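# Slide the spoon handle-first into the napkin's folded pocket

## Task

Insert the spoon deep into the napkin's pocket with the handle leading, entering at the fold line of the turned-down corner so the spoon ends up under the entire top layer and above the layers below it. The napkin must keep its folds and stay roughly where it was, facing the same way. The spoon must never be dropped; a drop means failure.

## Robot and tools

ROBOT. There are two six-joint arms, left_arm and right_arm, each with a two-finger gripper. Within every row and every per-joint list, the joints come in this order: waist, shoulder, elbow, wrist pitch, wrist yaw, wrist roll. Stated ranges in rad are: waist -2.618 to 3.054, shoulder 0.000 to 3.142, elbow 0.000 to 3.142, wrist pitch -1.571 to 1.571, wrist yaw -1.571 to 1.571, wrist roll -2.094 to 2.094. A joint's true end may sit up to 0.059 rad either side of these values.

FRAMES. Scene frame: the origin is at table height, halfway between the two nominal bases. +x points out over the table, +z points up, and left_arm is on the +y side. Image left and right do not match arm names. Calibrated bases in the scene frame: left_arm at (-0.008, +0.362, 0) m with quat_wxyz (+1.000, 0, 0, -0.003); right_arm at (+0.014, -0.331, 0) m with quat_wxyz (+1.000, 0, 0, +0.015). Both have +z up. Each arm reports its hand pose, and the pose of its wrist camera, in its own base frame. Fixed cameras and the table use the scene frame. The fingers point along the gripper's +z and open along its y. end_effector_position (m) is the point between the finger pads, slightly less than 1 cm behind the tips. Reported hand poses can be wrong by a few cm, more so at long reach.

ROW FORMAT. Every row is one flat list of 14 numbers covering both arms, even when only one arm moves. The first 7 are left_arm's six absolute joint target angles (rad), followed by its opening. The last 7 are the same for right_arm. Opening runs from -1 (closed) to +1 (fully open). Approximate pad gaps: 87 mm at +1, 69 at +0.5, 43 at 0, 18 at -0.5, 0 at -1. To keep a gripper as it is, repeat its current command; writing 0 is a real command. A call is refused if a target sits more than 0.059 rad outside a joint's range and also farther out than that joint is now. A target beyond a real end is clipped to that end, and the result then says "joint sent to its limit". On each step a joint's target can lead its measured angle by at most 0.339 rad (waist, shoulder, elbow) or 2.2 rad (the wrist joints). If a row would move a gripper more than 200 mm from where it is, that arm's targets are pulled back.

TOOLS.
execute_actions(actions, cameras): actions is a list of actions. Each action is a table of up to 15 rows, and each row runs for one 1/30 s step. A table with fewer than 15 rows repeats its last row for the remaining steps. An empty list only returns the current state and images. cameras selects which images come back: omit it, null or ["all"] for all of them, [] for none. An unknown name makes the call invalid.
move(target, speed, blend, opening_speed, blocking, cameras): target is either one 14-number row or a list of up to 15 rows, all absolute joint angles. The joints travel together, so grippers trace curves, and nothing is avoided along the way. speed is in rad/s (0.01 to 12.57, default 0.5) and limits the joint with the longest travel. Give one value, or one per target. blend (rad) rounds off the intermediate targets. opening_speed (at least 0.2 per second, on the -1..1 scale) ramps the fingers gradually. Paths take at least 0.5 s, and targets more than 10 s away are not reached. blocking=false returns after about 0.5 s while the move keeps going; a new move takes over from the running one. The result adds a "move:" line. done means at rest with every joint within 0.035 rad of its target. off_target means at rest with some joint farther off than that. The other possible endings are moving, held and fault. limits=held means steps were withheld. None of these endings tells you whether anything was touched.
wait(seconds 0 to 10, cameras): the scene runs on while every arm holds its last command.
stop(cameras): brakes the running move. Braking needs some distance.
zoom_image(camera, region): returns a close-up of one camera's latest image. region is [x0, y0, x1, y1] in pixels, with (0, 0) at top left, and can be at most 504x504.
finished_scene(scene): ends the current scene for good, with scene set to its number (1 here). Tool calls that follow it go to the next scene.
Cameras: cam_head_left, cam_head_right, cam_high, cam_left_wrist, cam_right_wrist, each 672x504.

RESULTS. Joint positions and Joint velocities give one block per arm in joint order (rad, rad/s). Each block ends with the gripper motor reading, from 0 (closed) to 1 (open). "within noise" means the arm is still. Joint targets shows the angles currently being driven toward. Tool commands shows the gripper commands. grip_measured reads the gripper on the -1..1 command scale and can be off by about 1 mm. Joint torques are total drive outputs, gravity included. Positive means toward larger angles. Joints 1 to 3 wrap at ±28 N m. "joint command not followed" means the clearance check changed some targets. "MOTOR HOT" appears at 75 °C. "OVER-TEMPERATURE FAULT" appears at 90 °C and folds that arm away for the rest of the scene.

GRIPPING. Note grip_measured when the fingers first touch something. Commanding about 0.04 below that value gives a full-force hold; a smaller drop holds more gently. Each pad gives about 20 N. Fast closing squeezes harder.

AVOID. Do not drop the spoon, release it while it is moving, slam, hit hard or push hard. Do not let the grippers press or close on each other. Nothing may end up off the table. Avoid holding loads at full stretch or pushing against unreachable poses, since this heats the motors. Friction and load can leave joints short of their targets, and very small turns may not happen. Loose objects may be nudged briefly now and then. The goal must still hold after the robot lets go.

Each tool is called after ">>>" as name(argument=value, ...) on one line, values as JSON.

## Session

>>> execute_actions(actions=[])

Scene clock: 0.00 s.
left_arm: end_effector_position=(+0.3812, -0.0133, +0.0487) grip_measured=+1.000 end_effector_quat_wxyz=(+0.586, +0.022, +0.810, +0.007) | right_arm: end_effector_position=(+0.3889, -0.0164, +0.0520) grip_measured=+0.996 end_effector_quat_wxyz=(+0.584, +0.035, +0.810, -0.038)
Joint positions: left_arm=[-0.055 1.57 0.337 0.915 -0.038 0.027 1] | right_arm=[0.005 1.58 0.376 0.88 0.107 0.013 0.998]
Joint velocities: within noise
Joint torques (N m): no reading
Heat: left arm: 44 °C; right arm: 47 °C.
Joint targets: left_arm=[-0.055 1.566 0.342 0.912 -0.038 0.028] | right_arm=[0.005 1.576 0.382 0.878 0.107 0.013]
Tool commands: left_gripper/opening=+1.0 right_gripper/opening=+1.0

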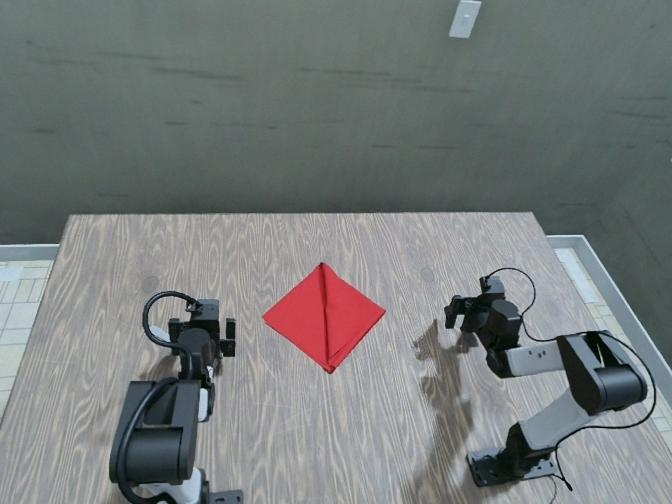

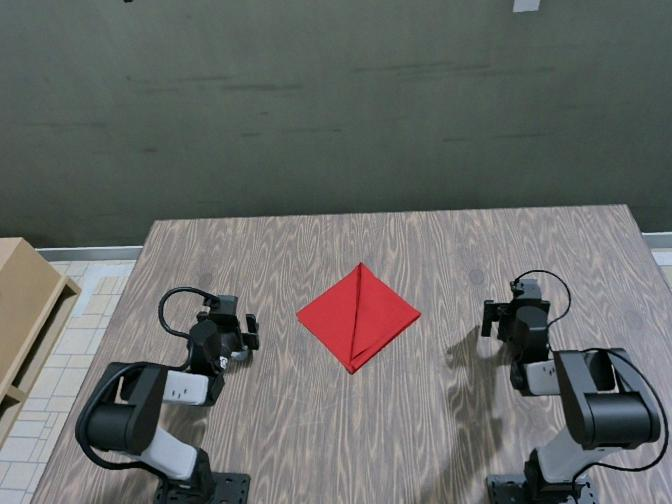

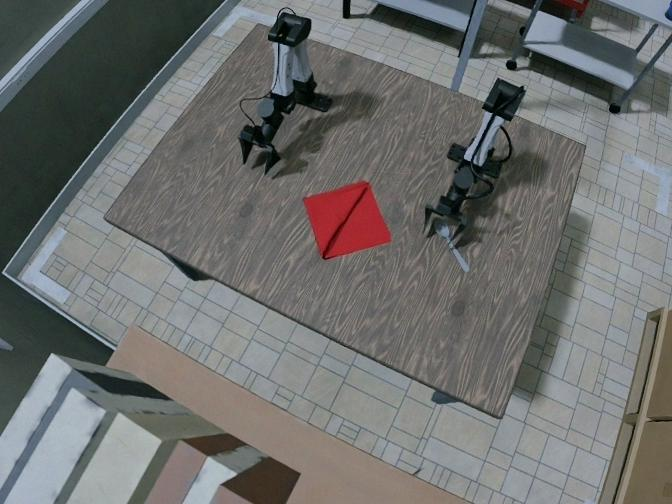

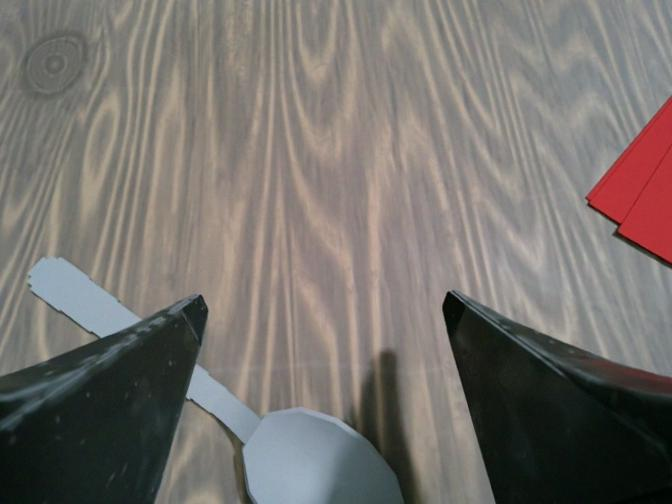

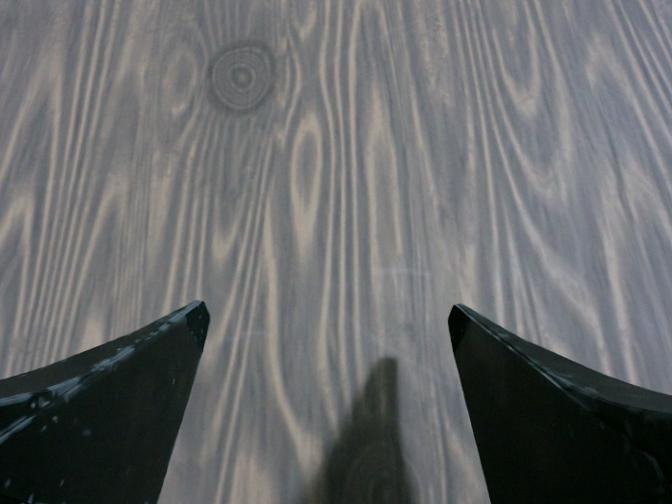

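>>> zoom_image(camera="cam_head_left", region=[250, 250, 400, 380])

>>> zoom_image(camera="cam_head_right", region=[280, 250, 430, 380])

>>> zoom_image(camera="cam_high", region=[290, 165, 490, 315])

>>> zoom_image(camera="cam_head_left", region=[130, 270, 260, 370])

Scaled by 3.360 from the camera's 672x504 image, which has a finer 960x720 frame.

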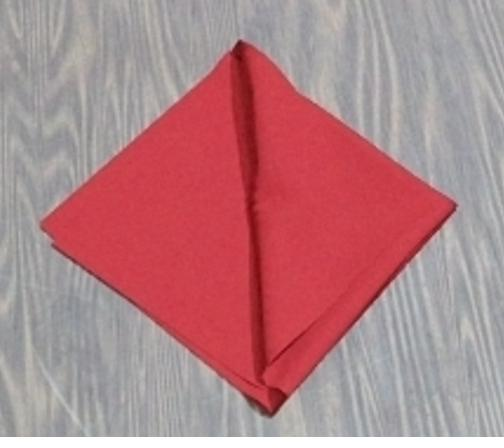

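Scaled by 3.360 from the camera's 672x504 image, which has a finer 960x720 frame.

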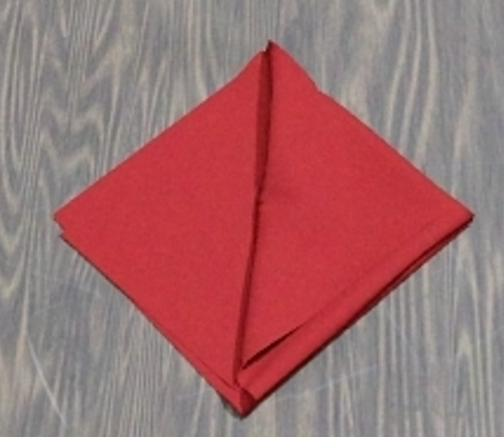

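Scaled by 2.520 from the camera's 672x504 image, which has a finer 960x720 frame.

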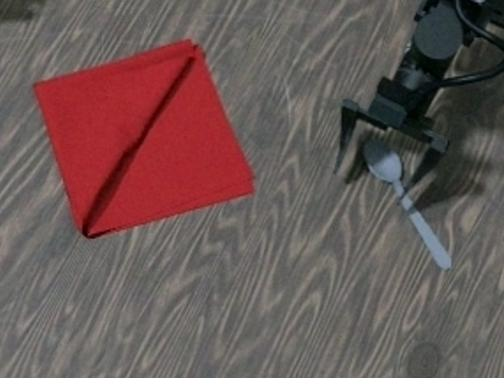

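Scaled by 3.877 from the camera's 672x504 image, which has a finer 960x720 frame.

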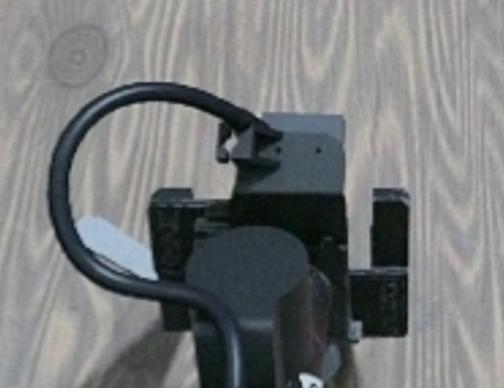

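>>> move(target=[[-0.055,1.57,1.0,0.5,0,0,1, 0.005,1.57,1.0,0.5,0,0,0.5],[-0.05,1.7,1.5,-1.2,0,0,1, 0.35,1.3,1.3,-0.9,0,0,0.5]], speed=0.7)

Scene clock: 48.07 s.
left_arm: end_effector_position=(+0.3041, -0.0150, +0.1317) grip_measured=+1.000 end_effector_quat_wxyz=(+0.088, +0.033, +0.996, +0.002) | right_arm: end_effector_position=(+0.2985, +0.1061, +0.1933) grip_measured=+0.500 end_effector_quat_wxyz=(+0.311, -0.159, +0.936, +0.051)
Joint positions: left_arm=[-0.055 1.683 1.478 -1.189 -0.007 0.011 1] | right_arm=[0.345 1.316 1.273 -0.886 0.008 0.006 0.75]
Joint velocities: within noise
Joint torques (N m): left_arm=[0.06 -5.46 8.05 0.81 0.06 -0.09] | right_arm=[0.66 -6.49 8.94 1.29 -0.27 -0.1]
Heat: left arm: 46 °C; right arm: 50 °C.
Joint targets: left_arm=[-0.050 1.700 1.500 -1.200 0.000 0.000] | right_arm=[0.350 1.300 1.300 -0.900 0.000 0.000]
move: done

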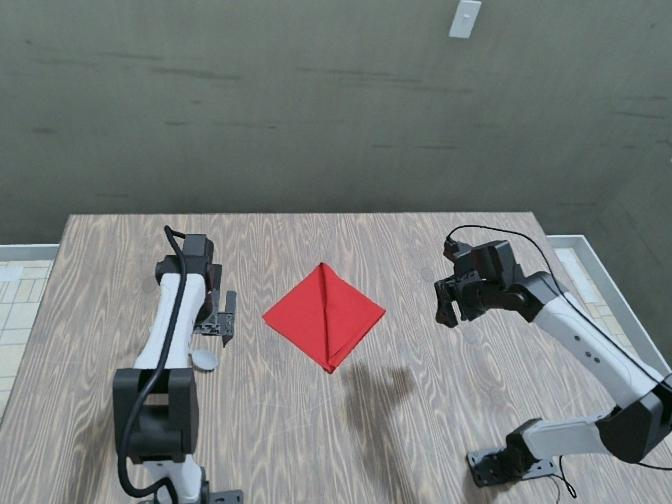

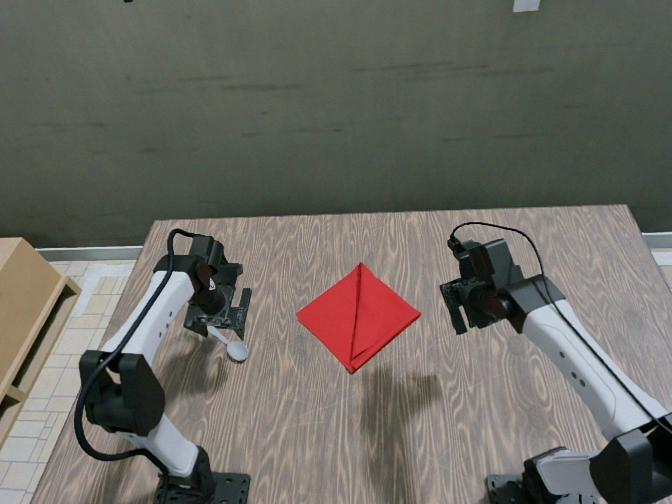

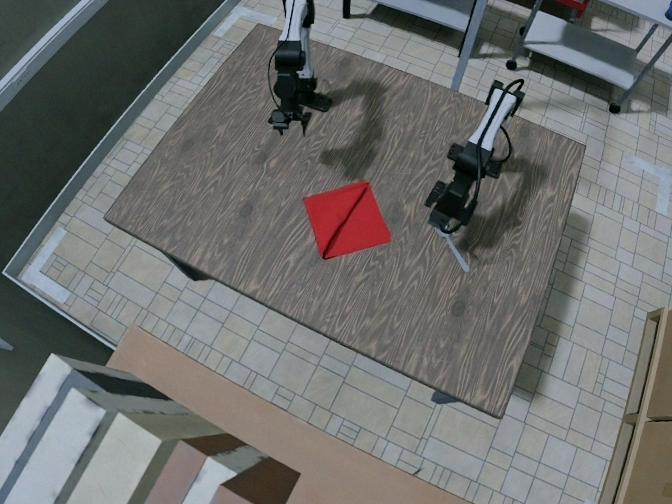

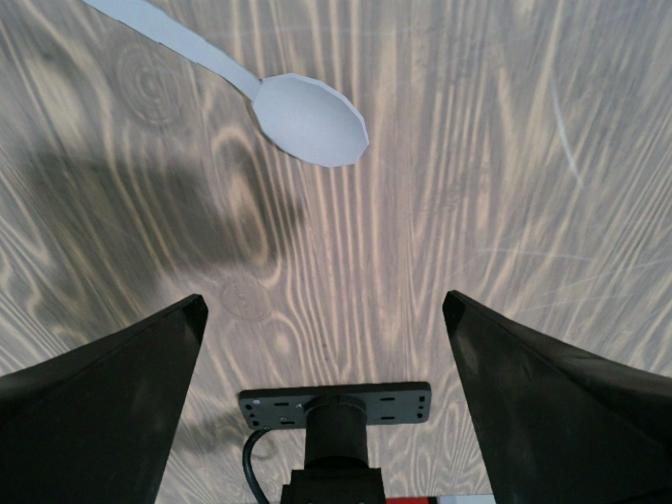

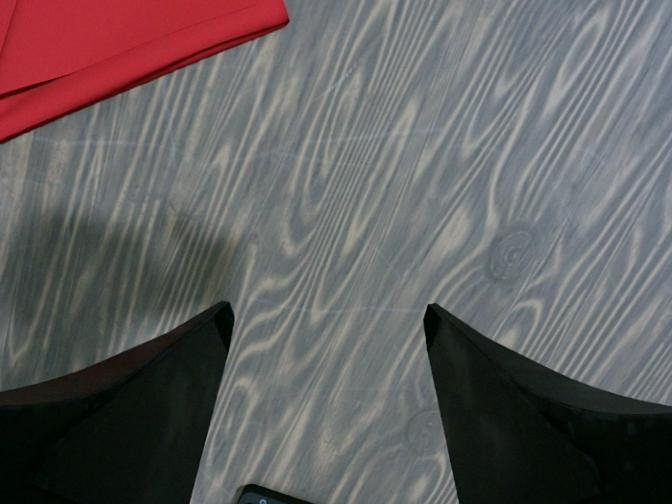

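>>> move(target=[0.074,2.054,1.74,-1.257,0,-0.88,1, 0.35,1.3,1.3,-0.9,0,0,0.5], speed=0.6, cameras=["cam_left_wrist","cam_head_left"])

Scene clock: 92.73 s.
left_arm: end_effector_position=(+0.3660, -0.0053, +0.0802) grip_measured=+1.000 end_effector_quat_wxyz=(+0.005, -0.452, +0.892, +0.002) | right_arm: end_effector_position=(+0.2983, +0.1060, +0.1932) grip_measured=+0.500 end_effector_quat_wxyz=(+0.310, -0.159, +0.936, +0.051)
Joint positions: left_arm=[0.069 2.036 1.719 -1.247 -0.007 -0.868 1] | right_arm=[0.345 1.316 1.273 -0.887 0.008 0.006 0.75]
Joint velocities: within noise
Joint torques (N m): left_arm=[0.05 -7.87 7.6 0.38 -0.01 -0.11] | right_arm=[0.83 -6.37 8.98 1.3 -0.28 -0.11]
Heat: left arm: 51 °C; right arm: 50 °C.
Joint targets: left_arm=[0.074 2.054 1.740 -1.257 0.000 -0.880] | right_arm=[0.350 1.300 1.300 -0.900 0.000 0.000]
move: done
Images, in order (width x height): cam_head_left 672x504, cam_left_wrist 672x504.

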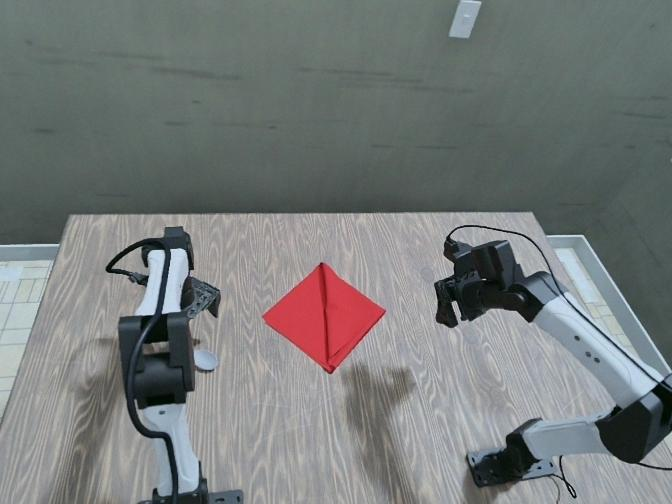

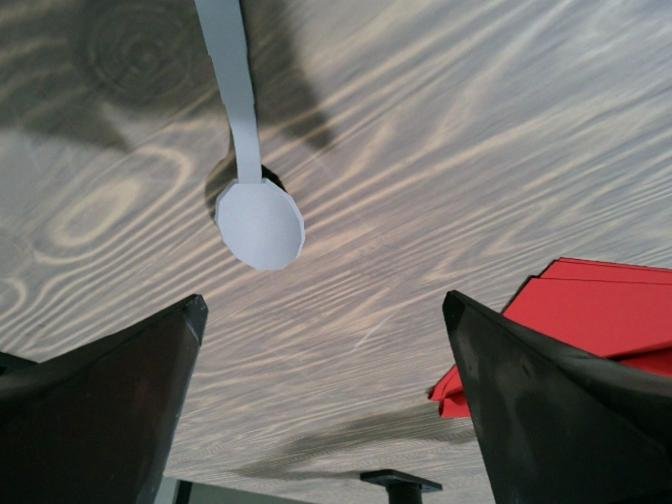

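>>> move(target=[0.152,1.937,1.45,-1.084,0,-0.785,1, 0.35,1.3,1.3,-0.9,0,0,0.5], speed=0.5, cameras=["cam_left_wrist"])

Scene clock: 107.60 s.
left_arm: end_effector_position=(+0.3287, +0.0200, +0.0403) grip_measured=+1.000 end_effector_quat_wxyz=(-0.016, -0.455, +0.890, +0.009) | right_arm: end_effector_position=(+0.2983, +0.1060, +0.1932) grip_measured=+0.500 end_effector_quat_wxyz=(+0.310, -0.159, +0.936, +0.051)
Joint positions: left_arm=[0.148 1.971 1.459 -1.093 -0.006 -0.797 1] | right_arm=[0.345 1.316 1.273 -0.887 0.008 0.006 0.75]
Joint velocities: within noise
Joint torques (N m): left_arm=[-0.09 -11.21 4.92 0.53 0 0.16] | right_arm=[0.73 -6.63 8.92 1.29 -0.28 -0.06]
Heat: left arm: 51 °C; right arm: 51 °C.
Joint targets: left_arm=[0.152 1.937 1.450 -1.084 0.000 -0.785] | right_arm=[0.350 1.300 1.300 -0.900 0.000 0.000]
move: done
Images, in order (width x height): cam_left_wrist 672x504.

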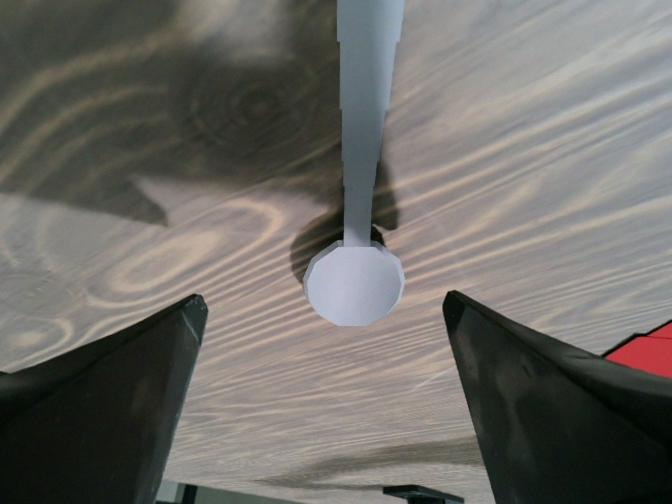

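>>> move(target=[0.147,1.985,1.434,-0.99,0,-0.785,1, 0.35,1.3,1.3,-0.9,0,0,0.5], speed=0.4, cameras=["cam_left_wrist"])

Scene clock: 121.97 s.
left_arm: end_effector_position=(+0.3469, +0.0228, +0.0343) grip_measured=+1.000 end_effector_quat_wxyz=(+0.022, -0.455, +0.890, -0.004) | right_arm: end_effector_position=(+0.2983, +0.1060, +0.1932) grip_measured=+0.500 end_effector_quat_wxyz=(+0.310, -0.159, +0.936, +0.051)
Joint positions: left_arm=[0.148 1.971 1.443 -1 -0.006 -0.796 1] | right_arm=[0.345 1.316 1.273 -0.887 0.008 0.006 0.75]
Joint velocities: within noise
Joint torques (N m): left_arm=[-0.57 -7.58 5.01 0.72 0 0.16] | right_arm=[0.95 -6.23 8.94 1.33 -0.27 -0.1]
Heat: left arm: 48 °C; right arm: 52 °C.
Joint targets: left_arm=[0.147 1.985 1.434 -0.990 0.000 -0.785] | right_arm=[0.350 1.300 1.300 -0.900 0.000 0.000]
move: done
Images, in order (width x height): cam_left_wrist 672x504.

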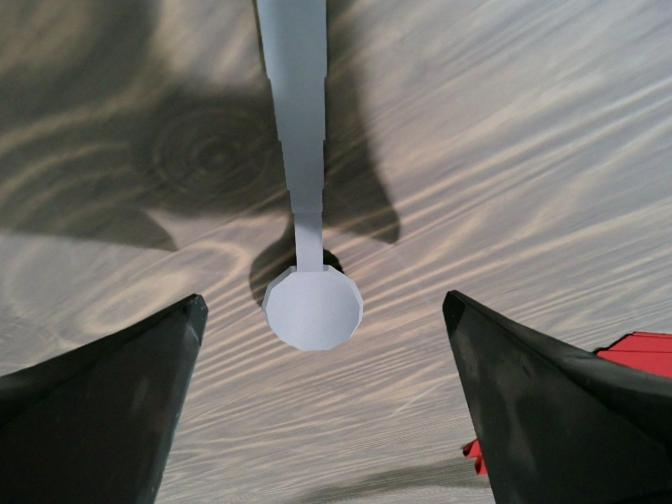

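>>> move(target=[0.172,2.048,1.437,-0.975,0,-0.755,1, 0.35,1.3,1.3,-0.9,0,0,0.5], speed=0.3, cameras=["cam_left_wrist"])

Scene clock: 142.73 s.
left_arm: end_effector_position=(+0.3440, +0.0295, +0.0147) grip_measured=+1.000 end_effector_quat_wxyz=(+0.001, -0.450, +0.893, +0.003) | right_arm: end_effector_position=(+0.2983, +0.1060, +0.1932) grip_measured=+0.500 end_effector_quat_wxyz=(+0.310, -0.159, +0.936, +0.051)
Joint positions: left_arm=[0.166 2.03 1.443 -0.984 -0.006 -0.767 1] | right_arm=[0.345 1.316 1.273 -0.887 0.008 0.006 0.75]
Joint velocities: within noise
Joint torques (N m): left_arm=[0.16 -7.62 5.05 0.61 -0.01 0.15] | right_arm=[0.72 -6.49 9.1 1.28 -0.25 -0.08]
Heat: left arm: 47 °C; right arm: 53 °C.
Joint targets: left_arm=[0.172 2.048 1.437 -0.975 0.000 -0.755] | right_arm=[0.350 1.300 1.300 -0.900 0.000 0.000]
move: done
Images, in order (width x height): cam_left_wrist 672x504.

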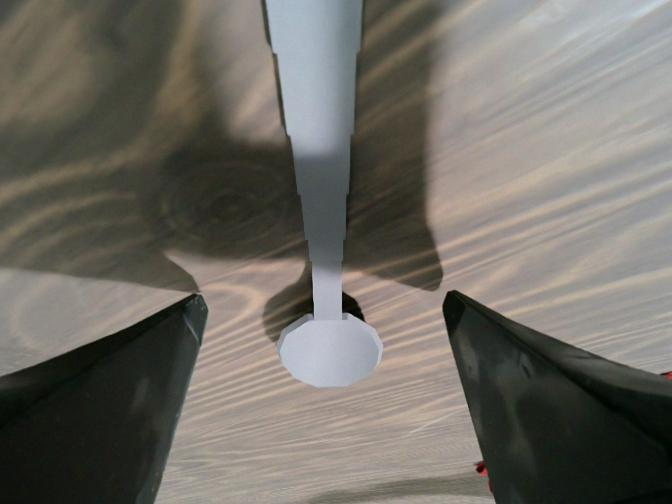

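>>> move(target=[0.172,2.065,1.437,-0.96,0,-0.755,1, 0.35,1.3,1.3,-0.9,0,0,0.5], speed=0.2, cameras=["cam_left_wrist", "cam_head_right"])

>>> zoom_image(camera="cam_left_wrist", region=[180, 200, 480, 420])

>>> zoom_image(camera="cam_head_right", region=[160, 260, 310, 380])

Scene clock: 147.93 s.
left_arm: end_effector_position=(+0.3462, +0.0298, +0.0094) grip_measured=+1.000 end_effector_quat_wxyz=(+0.001, -0.450, +0.893, +0.003) | right_arm: end_effector_position=(+0.2983, +0.1060, +0.1932) grip_measured=+0.500 end_effector_quat_wxyz=(+0.310, -0.159, +0.936, +0.051)
Joint positions: left_arm=[0.166 2.045 1.443 -0.97 -0.006 -0.766 1] | right_arm=[0.345 1.316 1.273 -0.887 0.008 0.006 0.75]
Joint velocities: within noise
Joint torques (N m): left_arm=[0.18 -7.51 5.05 0.61 0 0.16] | right_arm=[0.68 -6.37 9.05 1.24 -0.28 -0.07]
Heat: left arm: 47 °C; right arm: 53 °C.
Joint targets: left_arm=[0.172 2.065 1.437 -0.960 0.000 -0.755] | right_arm=[0.350 1.300 1.300 -0.900 0.000 0.000]
move: done
Images, in order (width x height): cam_head_right 672x504, cam_left_wrist 672x504.

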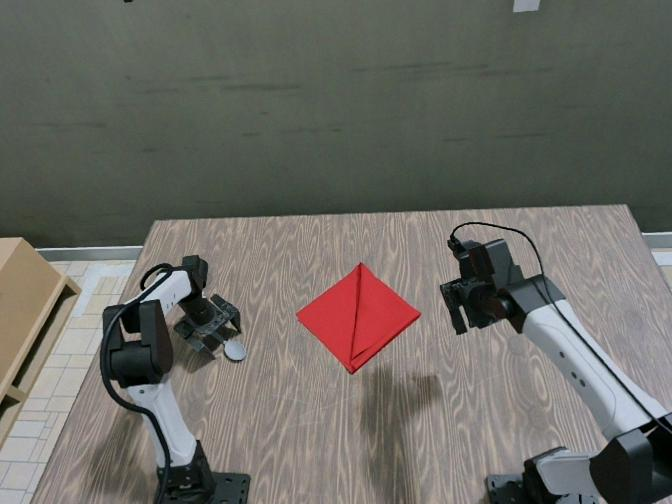

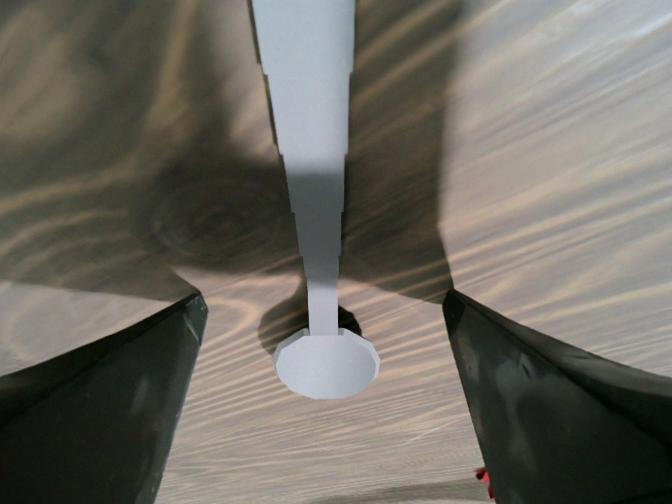

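Scaled by 1.680 from the camera's 672x504 image, which has a finer 960x720 frame.

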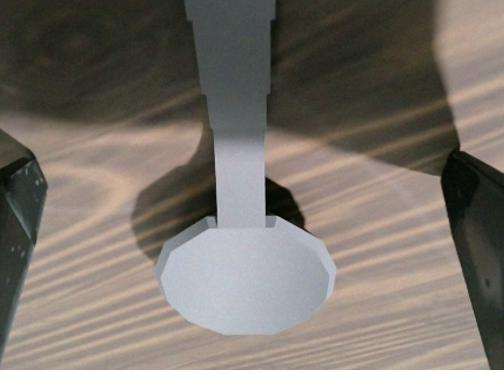

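Scaled by 3.360 from the camera's 672x504 image, which has a finer 960x720 frame.

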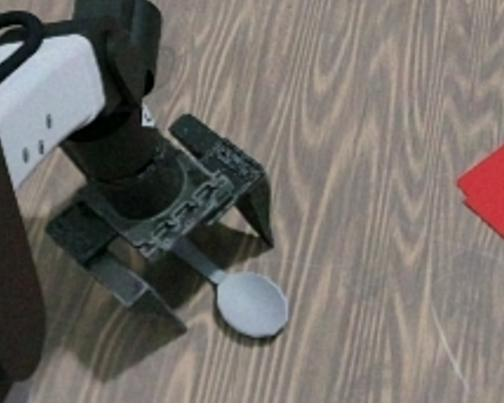

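>>> move(target=[0.172,2.065,1.437,-0.96,0,-0.755,-0.4, 0.35,1.3,1.3,-0.9,0,0,0.5], opening_speed=1.0, cameras=["cam_left_wrist"])

>>> zoom_image(camera="cam_left_wrist", region=[230, 200, 430, 400])

Scene clock: 152.57 s.
left_arm: end_effector_position=(+0.3464, +0.0299, +0.0094) grip_measured=-0.400 end_effector_quat_wxyz=(+0.001, -0.450, +0.893, +0.003) | right_arm: end_effector_position=(+0.2983, +0.1060, +0.1932) grip_measured=+0.500 end_effector_quat_wxyz=(+0.310, -0.159, +0.936, +0.051)
Joint positions: left_arm=[0.166 2.045 1.443 -0.969 -0.006 -0.766 0.3] | right_arm=[0.345 1.316 1.273 -0.887 0.008 0.006 0.75]
Joint velocities: within noise
Joint torques (N m): left_arm=[0.18 -7.51 5.04 0.6 -0.01 0.15] | right_arm=[0.69 -6.53 8.84 1.27 -0.22 -0.13]
Heat: left arm: 47 °C; right arm: 53 °C.
Joint targets: left_arm=[0.172 2.065 1.437 -0.960 0.000 -0.755] | right_arm=[0.350 1.300 1.300 -0.900 0.000 0.000]
move: done
Images, in order (width x height): cam_left_wrist 672x504.

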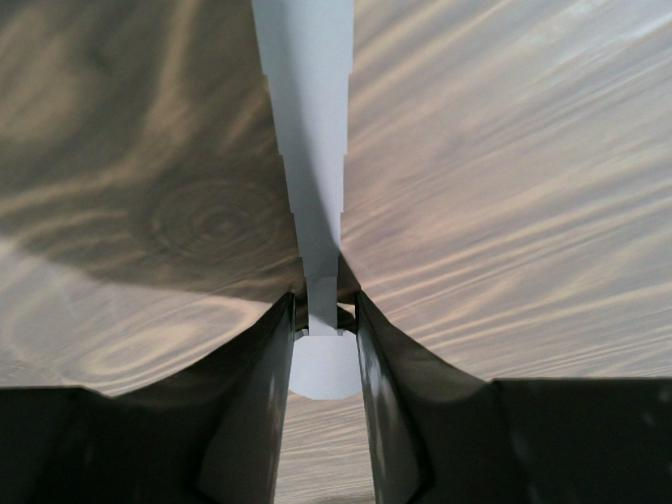

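Scaled by 2.520 from the camera's 672x504 image, which has a finer 960x720 frame.

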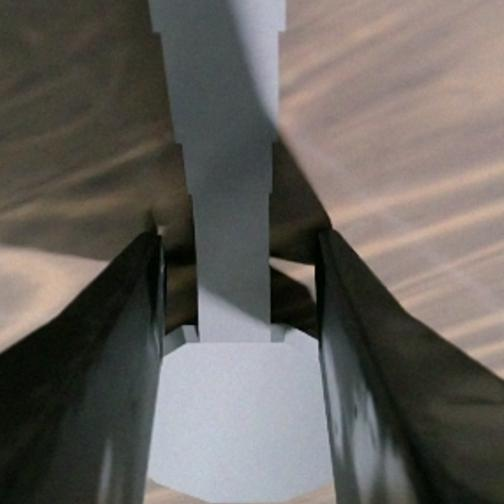

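>>> move(target=[0.172,2.065,1.437,-0.96,0,-0.755,-0.85, 0.35,1.3,1.3,-0.9,0,0,0.5], opening_speed=0.5, cameras=["cam_left_wrist"])

Scene clock: 159.03 s.
left_arm: end_effector_position=(+0.3472, +0.0297, +0.0094) grip_measured=-0.716 end_effector_quat_wxyz=(+0.002, -0.449, +0.894, +0.001) | right_arm: end_effector_position=(+0.2983, +0.1060, +0.1932) grip_measured=+0.500 end_effector_quat_wxyz=(+0.310, -0.159, +0.936, +0.051)
Joint positions: left_arm=[0.166 2.045 1.443 -0.965 -0.004 -0.765 0.142] | right_arm=[0.345 1.316 1.273 -0.887 0.008 0.006 0.75]
Joint velocities: within noise
Joint torques (N m): left_arm=[0.18 -7.51 5.08 0.56 -0.02 0.14] | right_arm=[0.68 -6.26 8.95 1.26 -0.32 -0.07]
Heat: left arm: 46 °C; right arm: 53 °C.
Joint targets: left_arm=[0.172 2.065 1.437 -0.960 0.000 -0.755] | right_arm=[0.350 1.300 1.300 -0.900 0.000 0.000]
move: done
Images, in order (width x height): cam_left_wrist 672x504.

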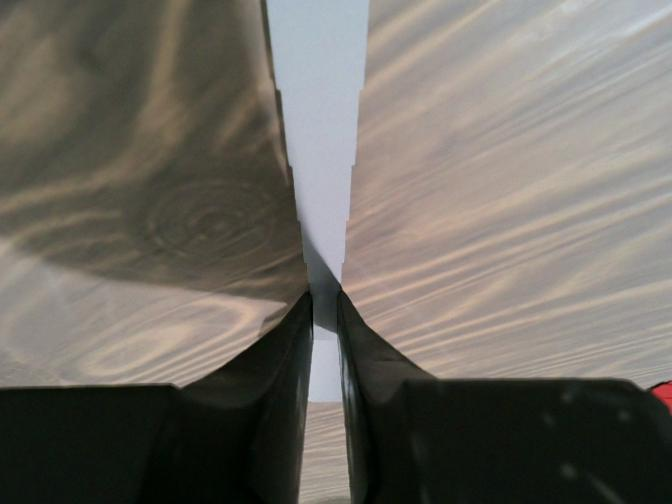

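>>> move(target=[0.172,1.82,1.437,-1.19,0,-0.755,-0.85, 0.35,1.3,1.3,-0.9,0,0,0.5], speed=0.3)

Scene clock: 162.27 s.
left_arm: end_effector_position=(+0.3084, +0.0231, +0.0766) grip_measured=-0.716 end_effector_quat_wxyz=(-0.005, -0.449, +0.894, +0.004) | right_arm: end_effector_position=(+0.2983, +0.1060, +0.1932) grip_measured=+0.500 end_effector_quat_wxyz=(+0.310, -0.159, +0.936, +0.051)
Joint positions: left_arm=[0.166 1.847 1.442 -1.177 -0.004 -0.765 0.142] | right_arm=[0.345 1.316 1.273 -0.887 0.008 0.006 0.75]
Joint velocities: within noise
Joint torques (N m): left_arm=[0.18 -9.87 5.41 0.32 -0.02 0.14] | right_arm=[0.9 -6.48 8.9 1.25 -0.27 -0.06]
Heat: left arm: 46 °C; right arm: 53 °C.
Joint targets: left_arm=[0.172 1.820 1.437 -1.190 0.000 -0.755] | right_arm=[0.350 1.300 1.300 -0.900 0.000 0.000]
move: done

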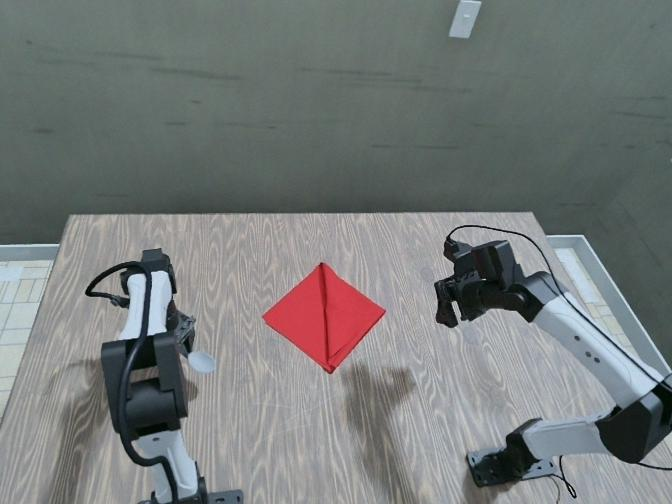

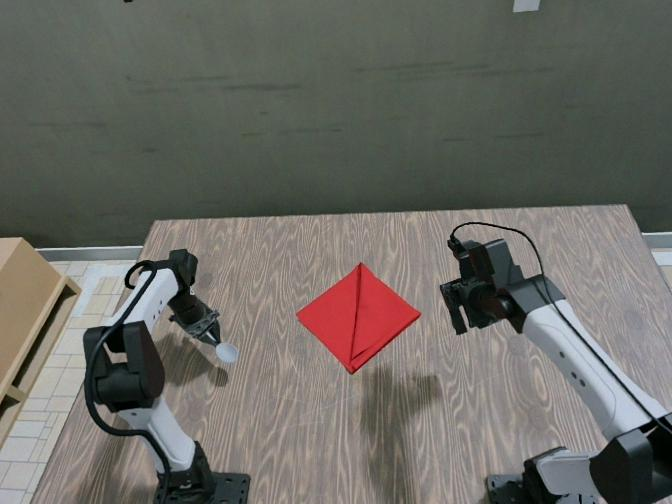

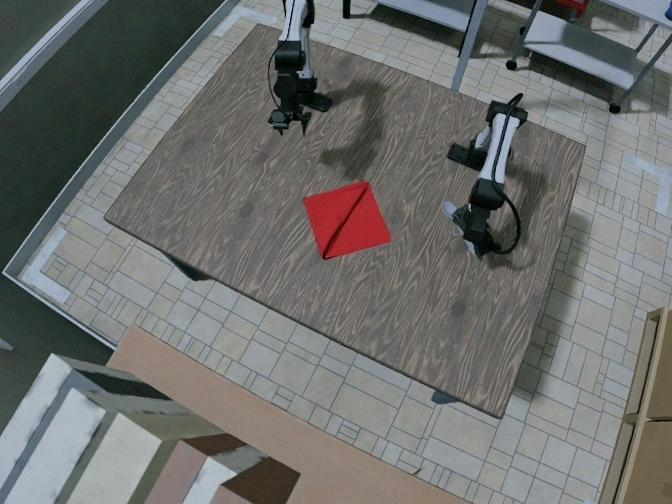

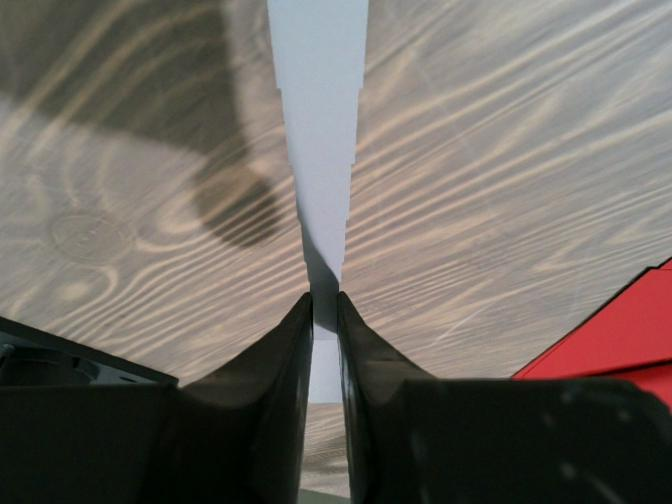

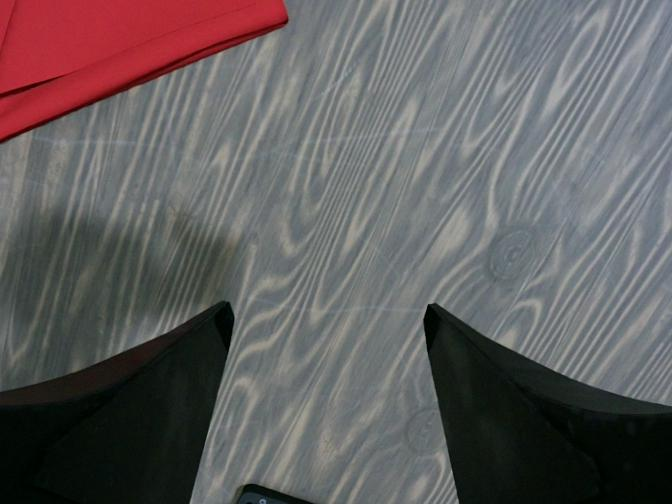

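>>> move(target=[[-0.1,1.82,1.437,-1.19,0,0,-0.85, 0.35,1.3,1.3,-0.9,0,0,0.5],[-0.1,2.03,1.437,-0.99,0,0,-0.85, 0.35,1.3,1.3,-0.9,0,0,0.5]], speed=0.4, cameras=["cam_head_left","cam_left_wrist"])

Scene clock: 207.67 s.
left_arm: end_effector_position=(+0.3285, -0.0315, +0.0183) grip_measured=-0.716 end_effector_quat_wxyz=(-0.002, +0.042, +0.999, +0.002) | right_arm: end_effector_position=(+0.2983, +0.1060, +0.1932) grip_measured=+0.500 end_effector_quat_wxyz=(+0.310, -0.159, +0.936, +0.051)
Joint positions: left_arm=[-0.096 2.02 1.442 -0.996 -0.004 -0.011 0.142] | right_arm=[0.345 1.316 1.273 -0.887 0.008 0.006 0.75]
Joint velocities: within noise
Joint torques (N m): left_arm=[-0.87 -8.18 5.22 0.59 0.03 0.16] | right_arm=[0.75 -6.41 8.84 1.24 -0.29 -0.07]
Heat: left arm: 45 °C; right arm: 54 °C.
Joint targets: left_arm=[-0.100 2.030 1.437 -0.990 0.000 0.000] | right_arm=[0.350 1.300 1.300 -0.900 0.000 0.000]
move: done
Images, in order (width x height): cam_head_left 672x504, cam_left_wrist 672x504.

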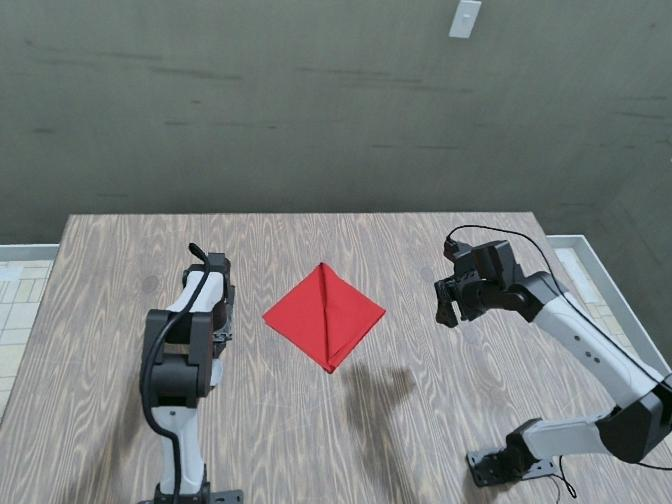

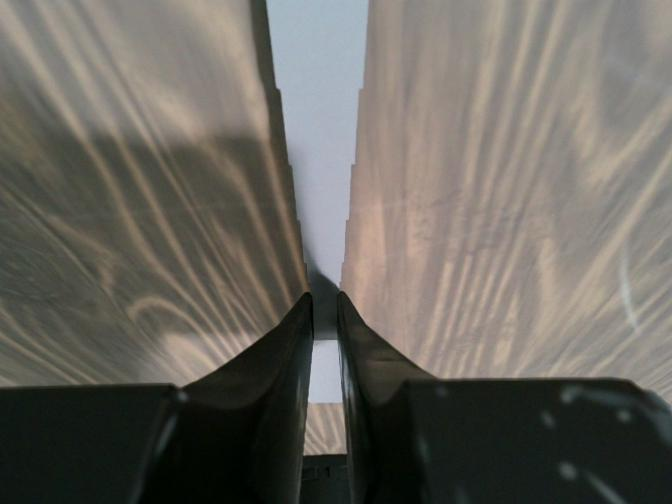

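>>> move(target=[-0.1,2.063,1.437,-0.955,0,0,-0.85, 0.35,1.3,1.3,-0.9,0,0,0.5], speed=0.15, cameras=["cam_left_wrist","cam_head_right"])

>>> zoom_image(camera="cam_head_right", region=[160, 280, 300, 400])

Scene clock: 210.93 s.
left_arm: end_effector_position=(+0.3332, -0.0319, +0.0094) grip_measured=-0.716 end_effector_quat_wxyz=(+0.000, +0.042, +0.999, +0.002) | right_arm: end_effector_position=(+0.2983, +0.1060, +0.1932) grip_measured=+0.500 end_effector_quat_wxyz=(+0.310, -0.159, +0.936, +0.051)
Joint positions: left_arm=[-0.096 2.045 1.442 -0.968 -0.004 -0.011 0.142] | right_arm=[0.345 1.316 1.273 -0.887 0.008 0.006 0.75]
Joint velocities: within noise
Joint torques (N m): left_arm=[-0.84 -7.65 5.14 0.69 0.03 0.17] | right_arm=[0.77 -6.43 8.94 1.27 -0.23 -0.03]
Heat: left arm: 45 °C; right arm: 54 °C.
Joint targets: left_arm=[-0.100 2.063 1.437 -0.955 0.000 0.000] | right_arm=[0.350 1.300 1.300 -0.900 0.000 0.000]
move: done
Images, in order (width x height): cam_head_right 672x504, cam_left_wrist 672x504.

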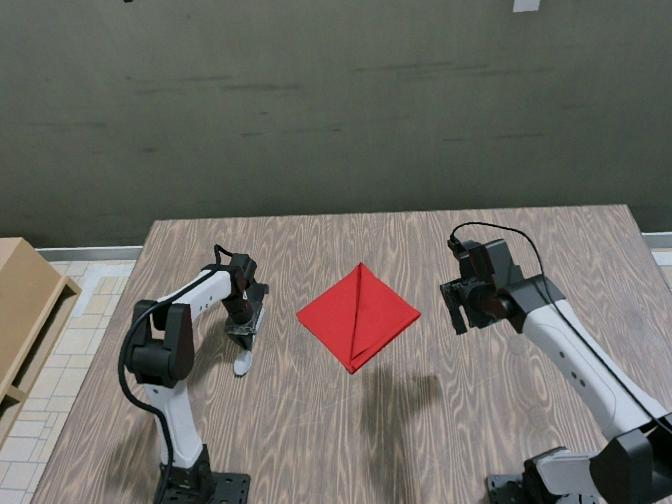

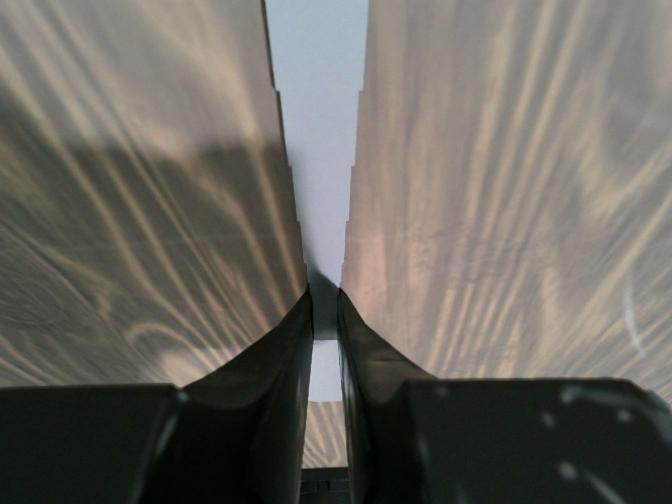

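Scaled by 3.600 from the camera's 672x504 image, which has a finer 960x720 frame.

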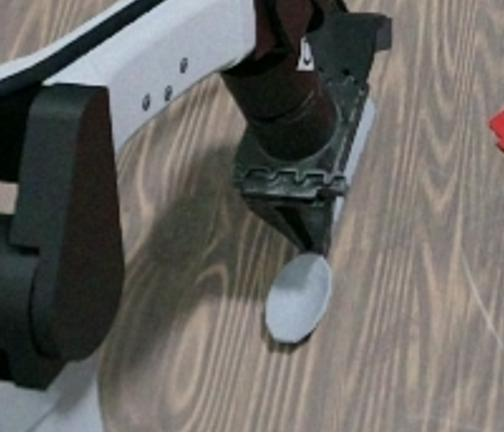

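>>> move(target=[-0.1,2.063,1.437,-0.955,0,0,-0.55, 0.35,1.3,1.3,-0.9,0,0,0.5], opening_speed=0.3, cameras=["cam_left_wrist"])

Scene clock: 213.63 s.
left_arm: end_effector_position=(+0.3340, -0.0320, +0.0092) grip_measured=-0.550 end_effector_quat_wxyz=(+0.002, +0.042, +0.999, +0.002) | right_arm: end_effector_position=(+0.2983, +0.1060, +0.1932) grip_measured=+0.500 end_effector_quat_wxyz=(+0.310, -0.159, +0.936, +0.051)
Joint positions: left_arm=[-0.096 2.045 1.442 -0.964 -0.004 -0.011 0.225] | right_arm=[0.345 1.316 1.273 -0.887 0.008 0.006 0.75]
Joint velocities: within noise
Joint torques (N m): left_arm=[-0.84 -7.65 5.2 0.65 0.02 0.15] | right_arm=[0.49 -6.11 8.92 1.28 -0.3 -0.1]
Heat: left arm: 45 °C; right arm: 54 °C.
Joint targets: left_arm=[-0.100 2.063 1.437 -0.955 0.000 0.000] | right_arm=[0.350 1.300 1.300 -0.900 0.000 0.000]
move: done
Images, in order (width x height): cam_left_wrist 672x504.

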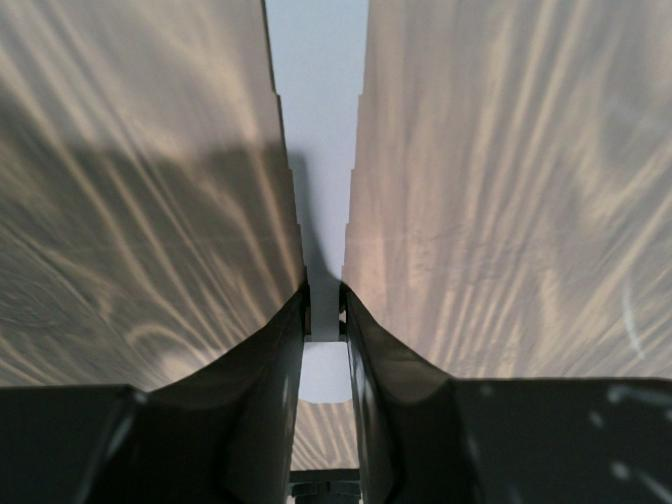

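>>> move(target=[[-0.1,2.045,1.437,-0.965,0,0,0.3, 0.35,1.3,1.3,-0.9,0,0,0.5],[-0.1,1.88,1.437,-1.12,0,0,0.3, 0.35,1.3,1.3,-0.9,0,0,0.5],[-0.1,1.524,0.9555,-0.479,0,0,0.3, 0.35,1.3,1.3,-0.9,0,0,0.5]], speed=0.4, opening_speed=1.0, cameras=["cam_left_wrist","cam_head_right"])

Scene clock: 222.90 s.
left_arm: end_effector_position=(+0.3332, -0.0319, +0.0537) grip_measured=+0.300 end_effector_quat_wxyz=(+0.247, +0.041, +0.968, -0.011) | right_arm: end_effector_position=(+0.2983, +0.1060, +0.1932) grip_measured=+0.500 end_effector_quat_wxyz=(+0.310, -0.159, +0.936, +0.051)
Joint positions: left_arm=[-0.096 1.548 0.965 -0.487 -0.004 -0.011 0.65] | right_arm=[0.345 1.316 1.273 -0.887 0.008 0.006 0.75]
Joint velocities: within noise
Joint torques (N m): left_arm=[-0.85 -7.75 5.63 1.7 0.03 0.15] | right_arm=[0.75 -6.5 9.01 1.22 -0.29 -0.09]
Heat: left arm: 46 °C; right arm: 54 °C.
Joint targets: left_arm=[-0.100 1.524 0.955 -0.479 0.000 0.000] | right_arm=[0.350 1.300 1.300 -0.900 0.000 0.000]
move: done
Images, in order (width x height): cam_head_right 672x504, cam_left_wrist 672x504.

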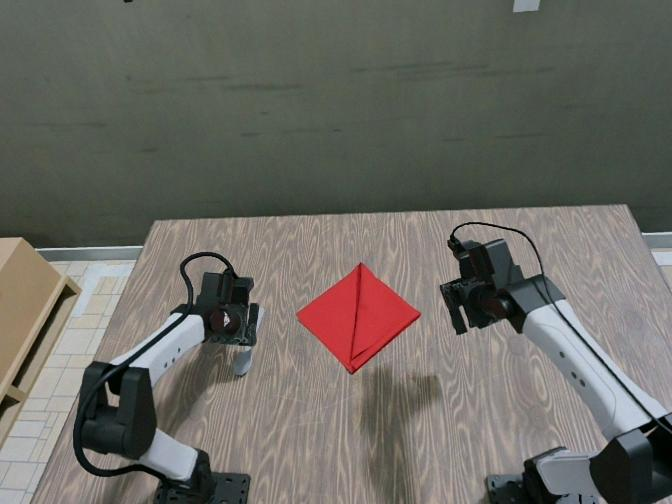

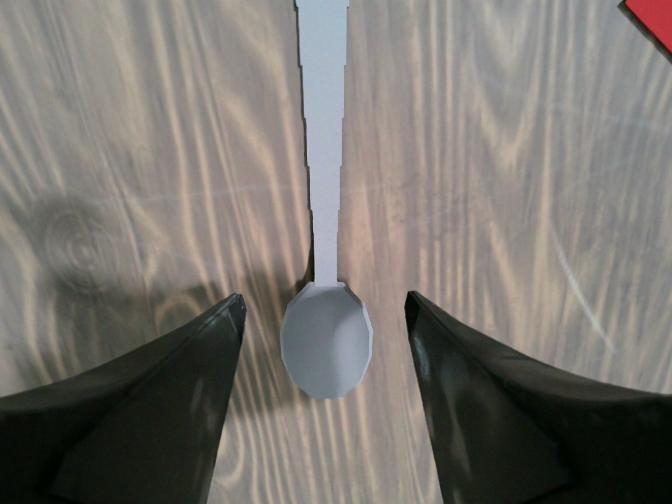

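>>> move(target=[[-0.1,1.59,0.88,-0.35,0,0,0.3, 0.35,1.3,1.3,-0.9,0,0,0.5],[-0.1,1.622,0.825,-0.26,0,0,0.3, 0.35,1.3,1.3,-0.9,0,0,0.5]], speed=0.25, cameras=["cam_left_wrist","cam_head_right"])

Scene clock: 228.57 s.
left_arm: end_effector_position=(+0.3356, -0.0322, +0.0133) grip_measured=+0.300 end_effector_quat_wxyz=(+0.262, +0.041, +0.964, -0.012) | right_arm: end_effector_position=(+0.2983, +0.1060, +0.1932) grip_measured=+0.500 end_effector_quat_wxyz=(+0.310, -0.159, +0.936, +0.051)
Joint positions: left_arm=[-0.096 1.606 0.834 -0.268 -0.003 -0.01 0.65] | right_arm=[0.345 1.316 1.273 -0.887 0.008 0.006 0.75]
Joint velocities: within noise
Joint torques (N m): left_arm=[-0.85 -4.79 5.23 1.75 0.02 0.14] | right_arm=[0.64 -6.39 9.02 1.28 -0.26 -0.1]
Heat: left arm: 45 °C; right arm: 54 °C.
Joint targets: left_arm=[-0.100 1.622 0.825 -0.260 0.000 0.000] | right_arm=[0.350 1.300 1.300 -0.900 0.000 0.000]
move: done
Images, in order (width x height): cam_head_right 672x504, cam_left_wrist 672x504.

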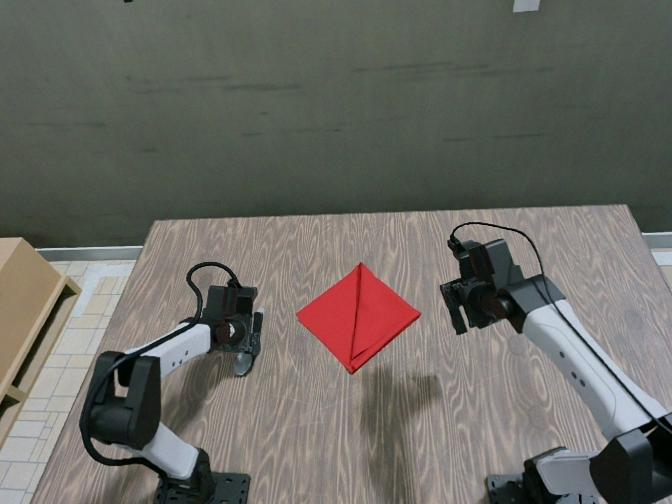

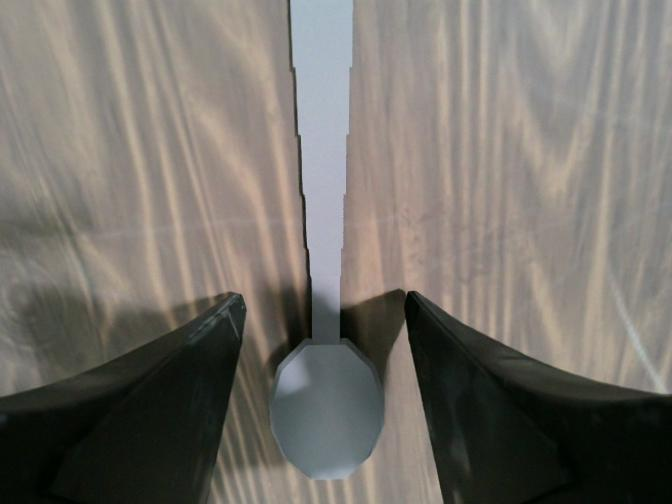

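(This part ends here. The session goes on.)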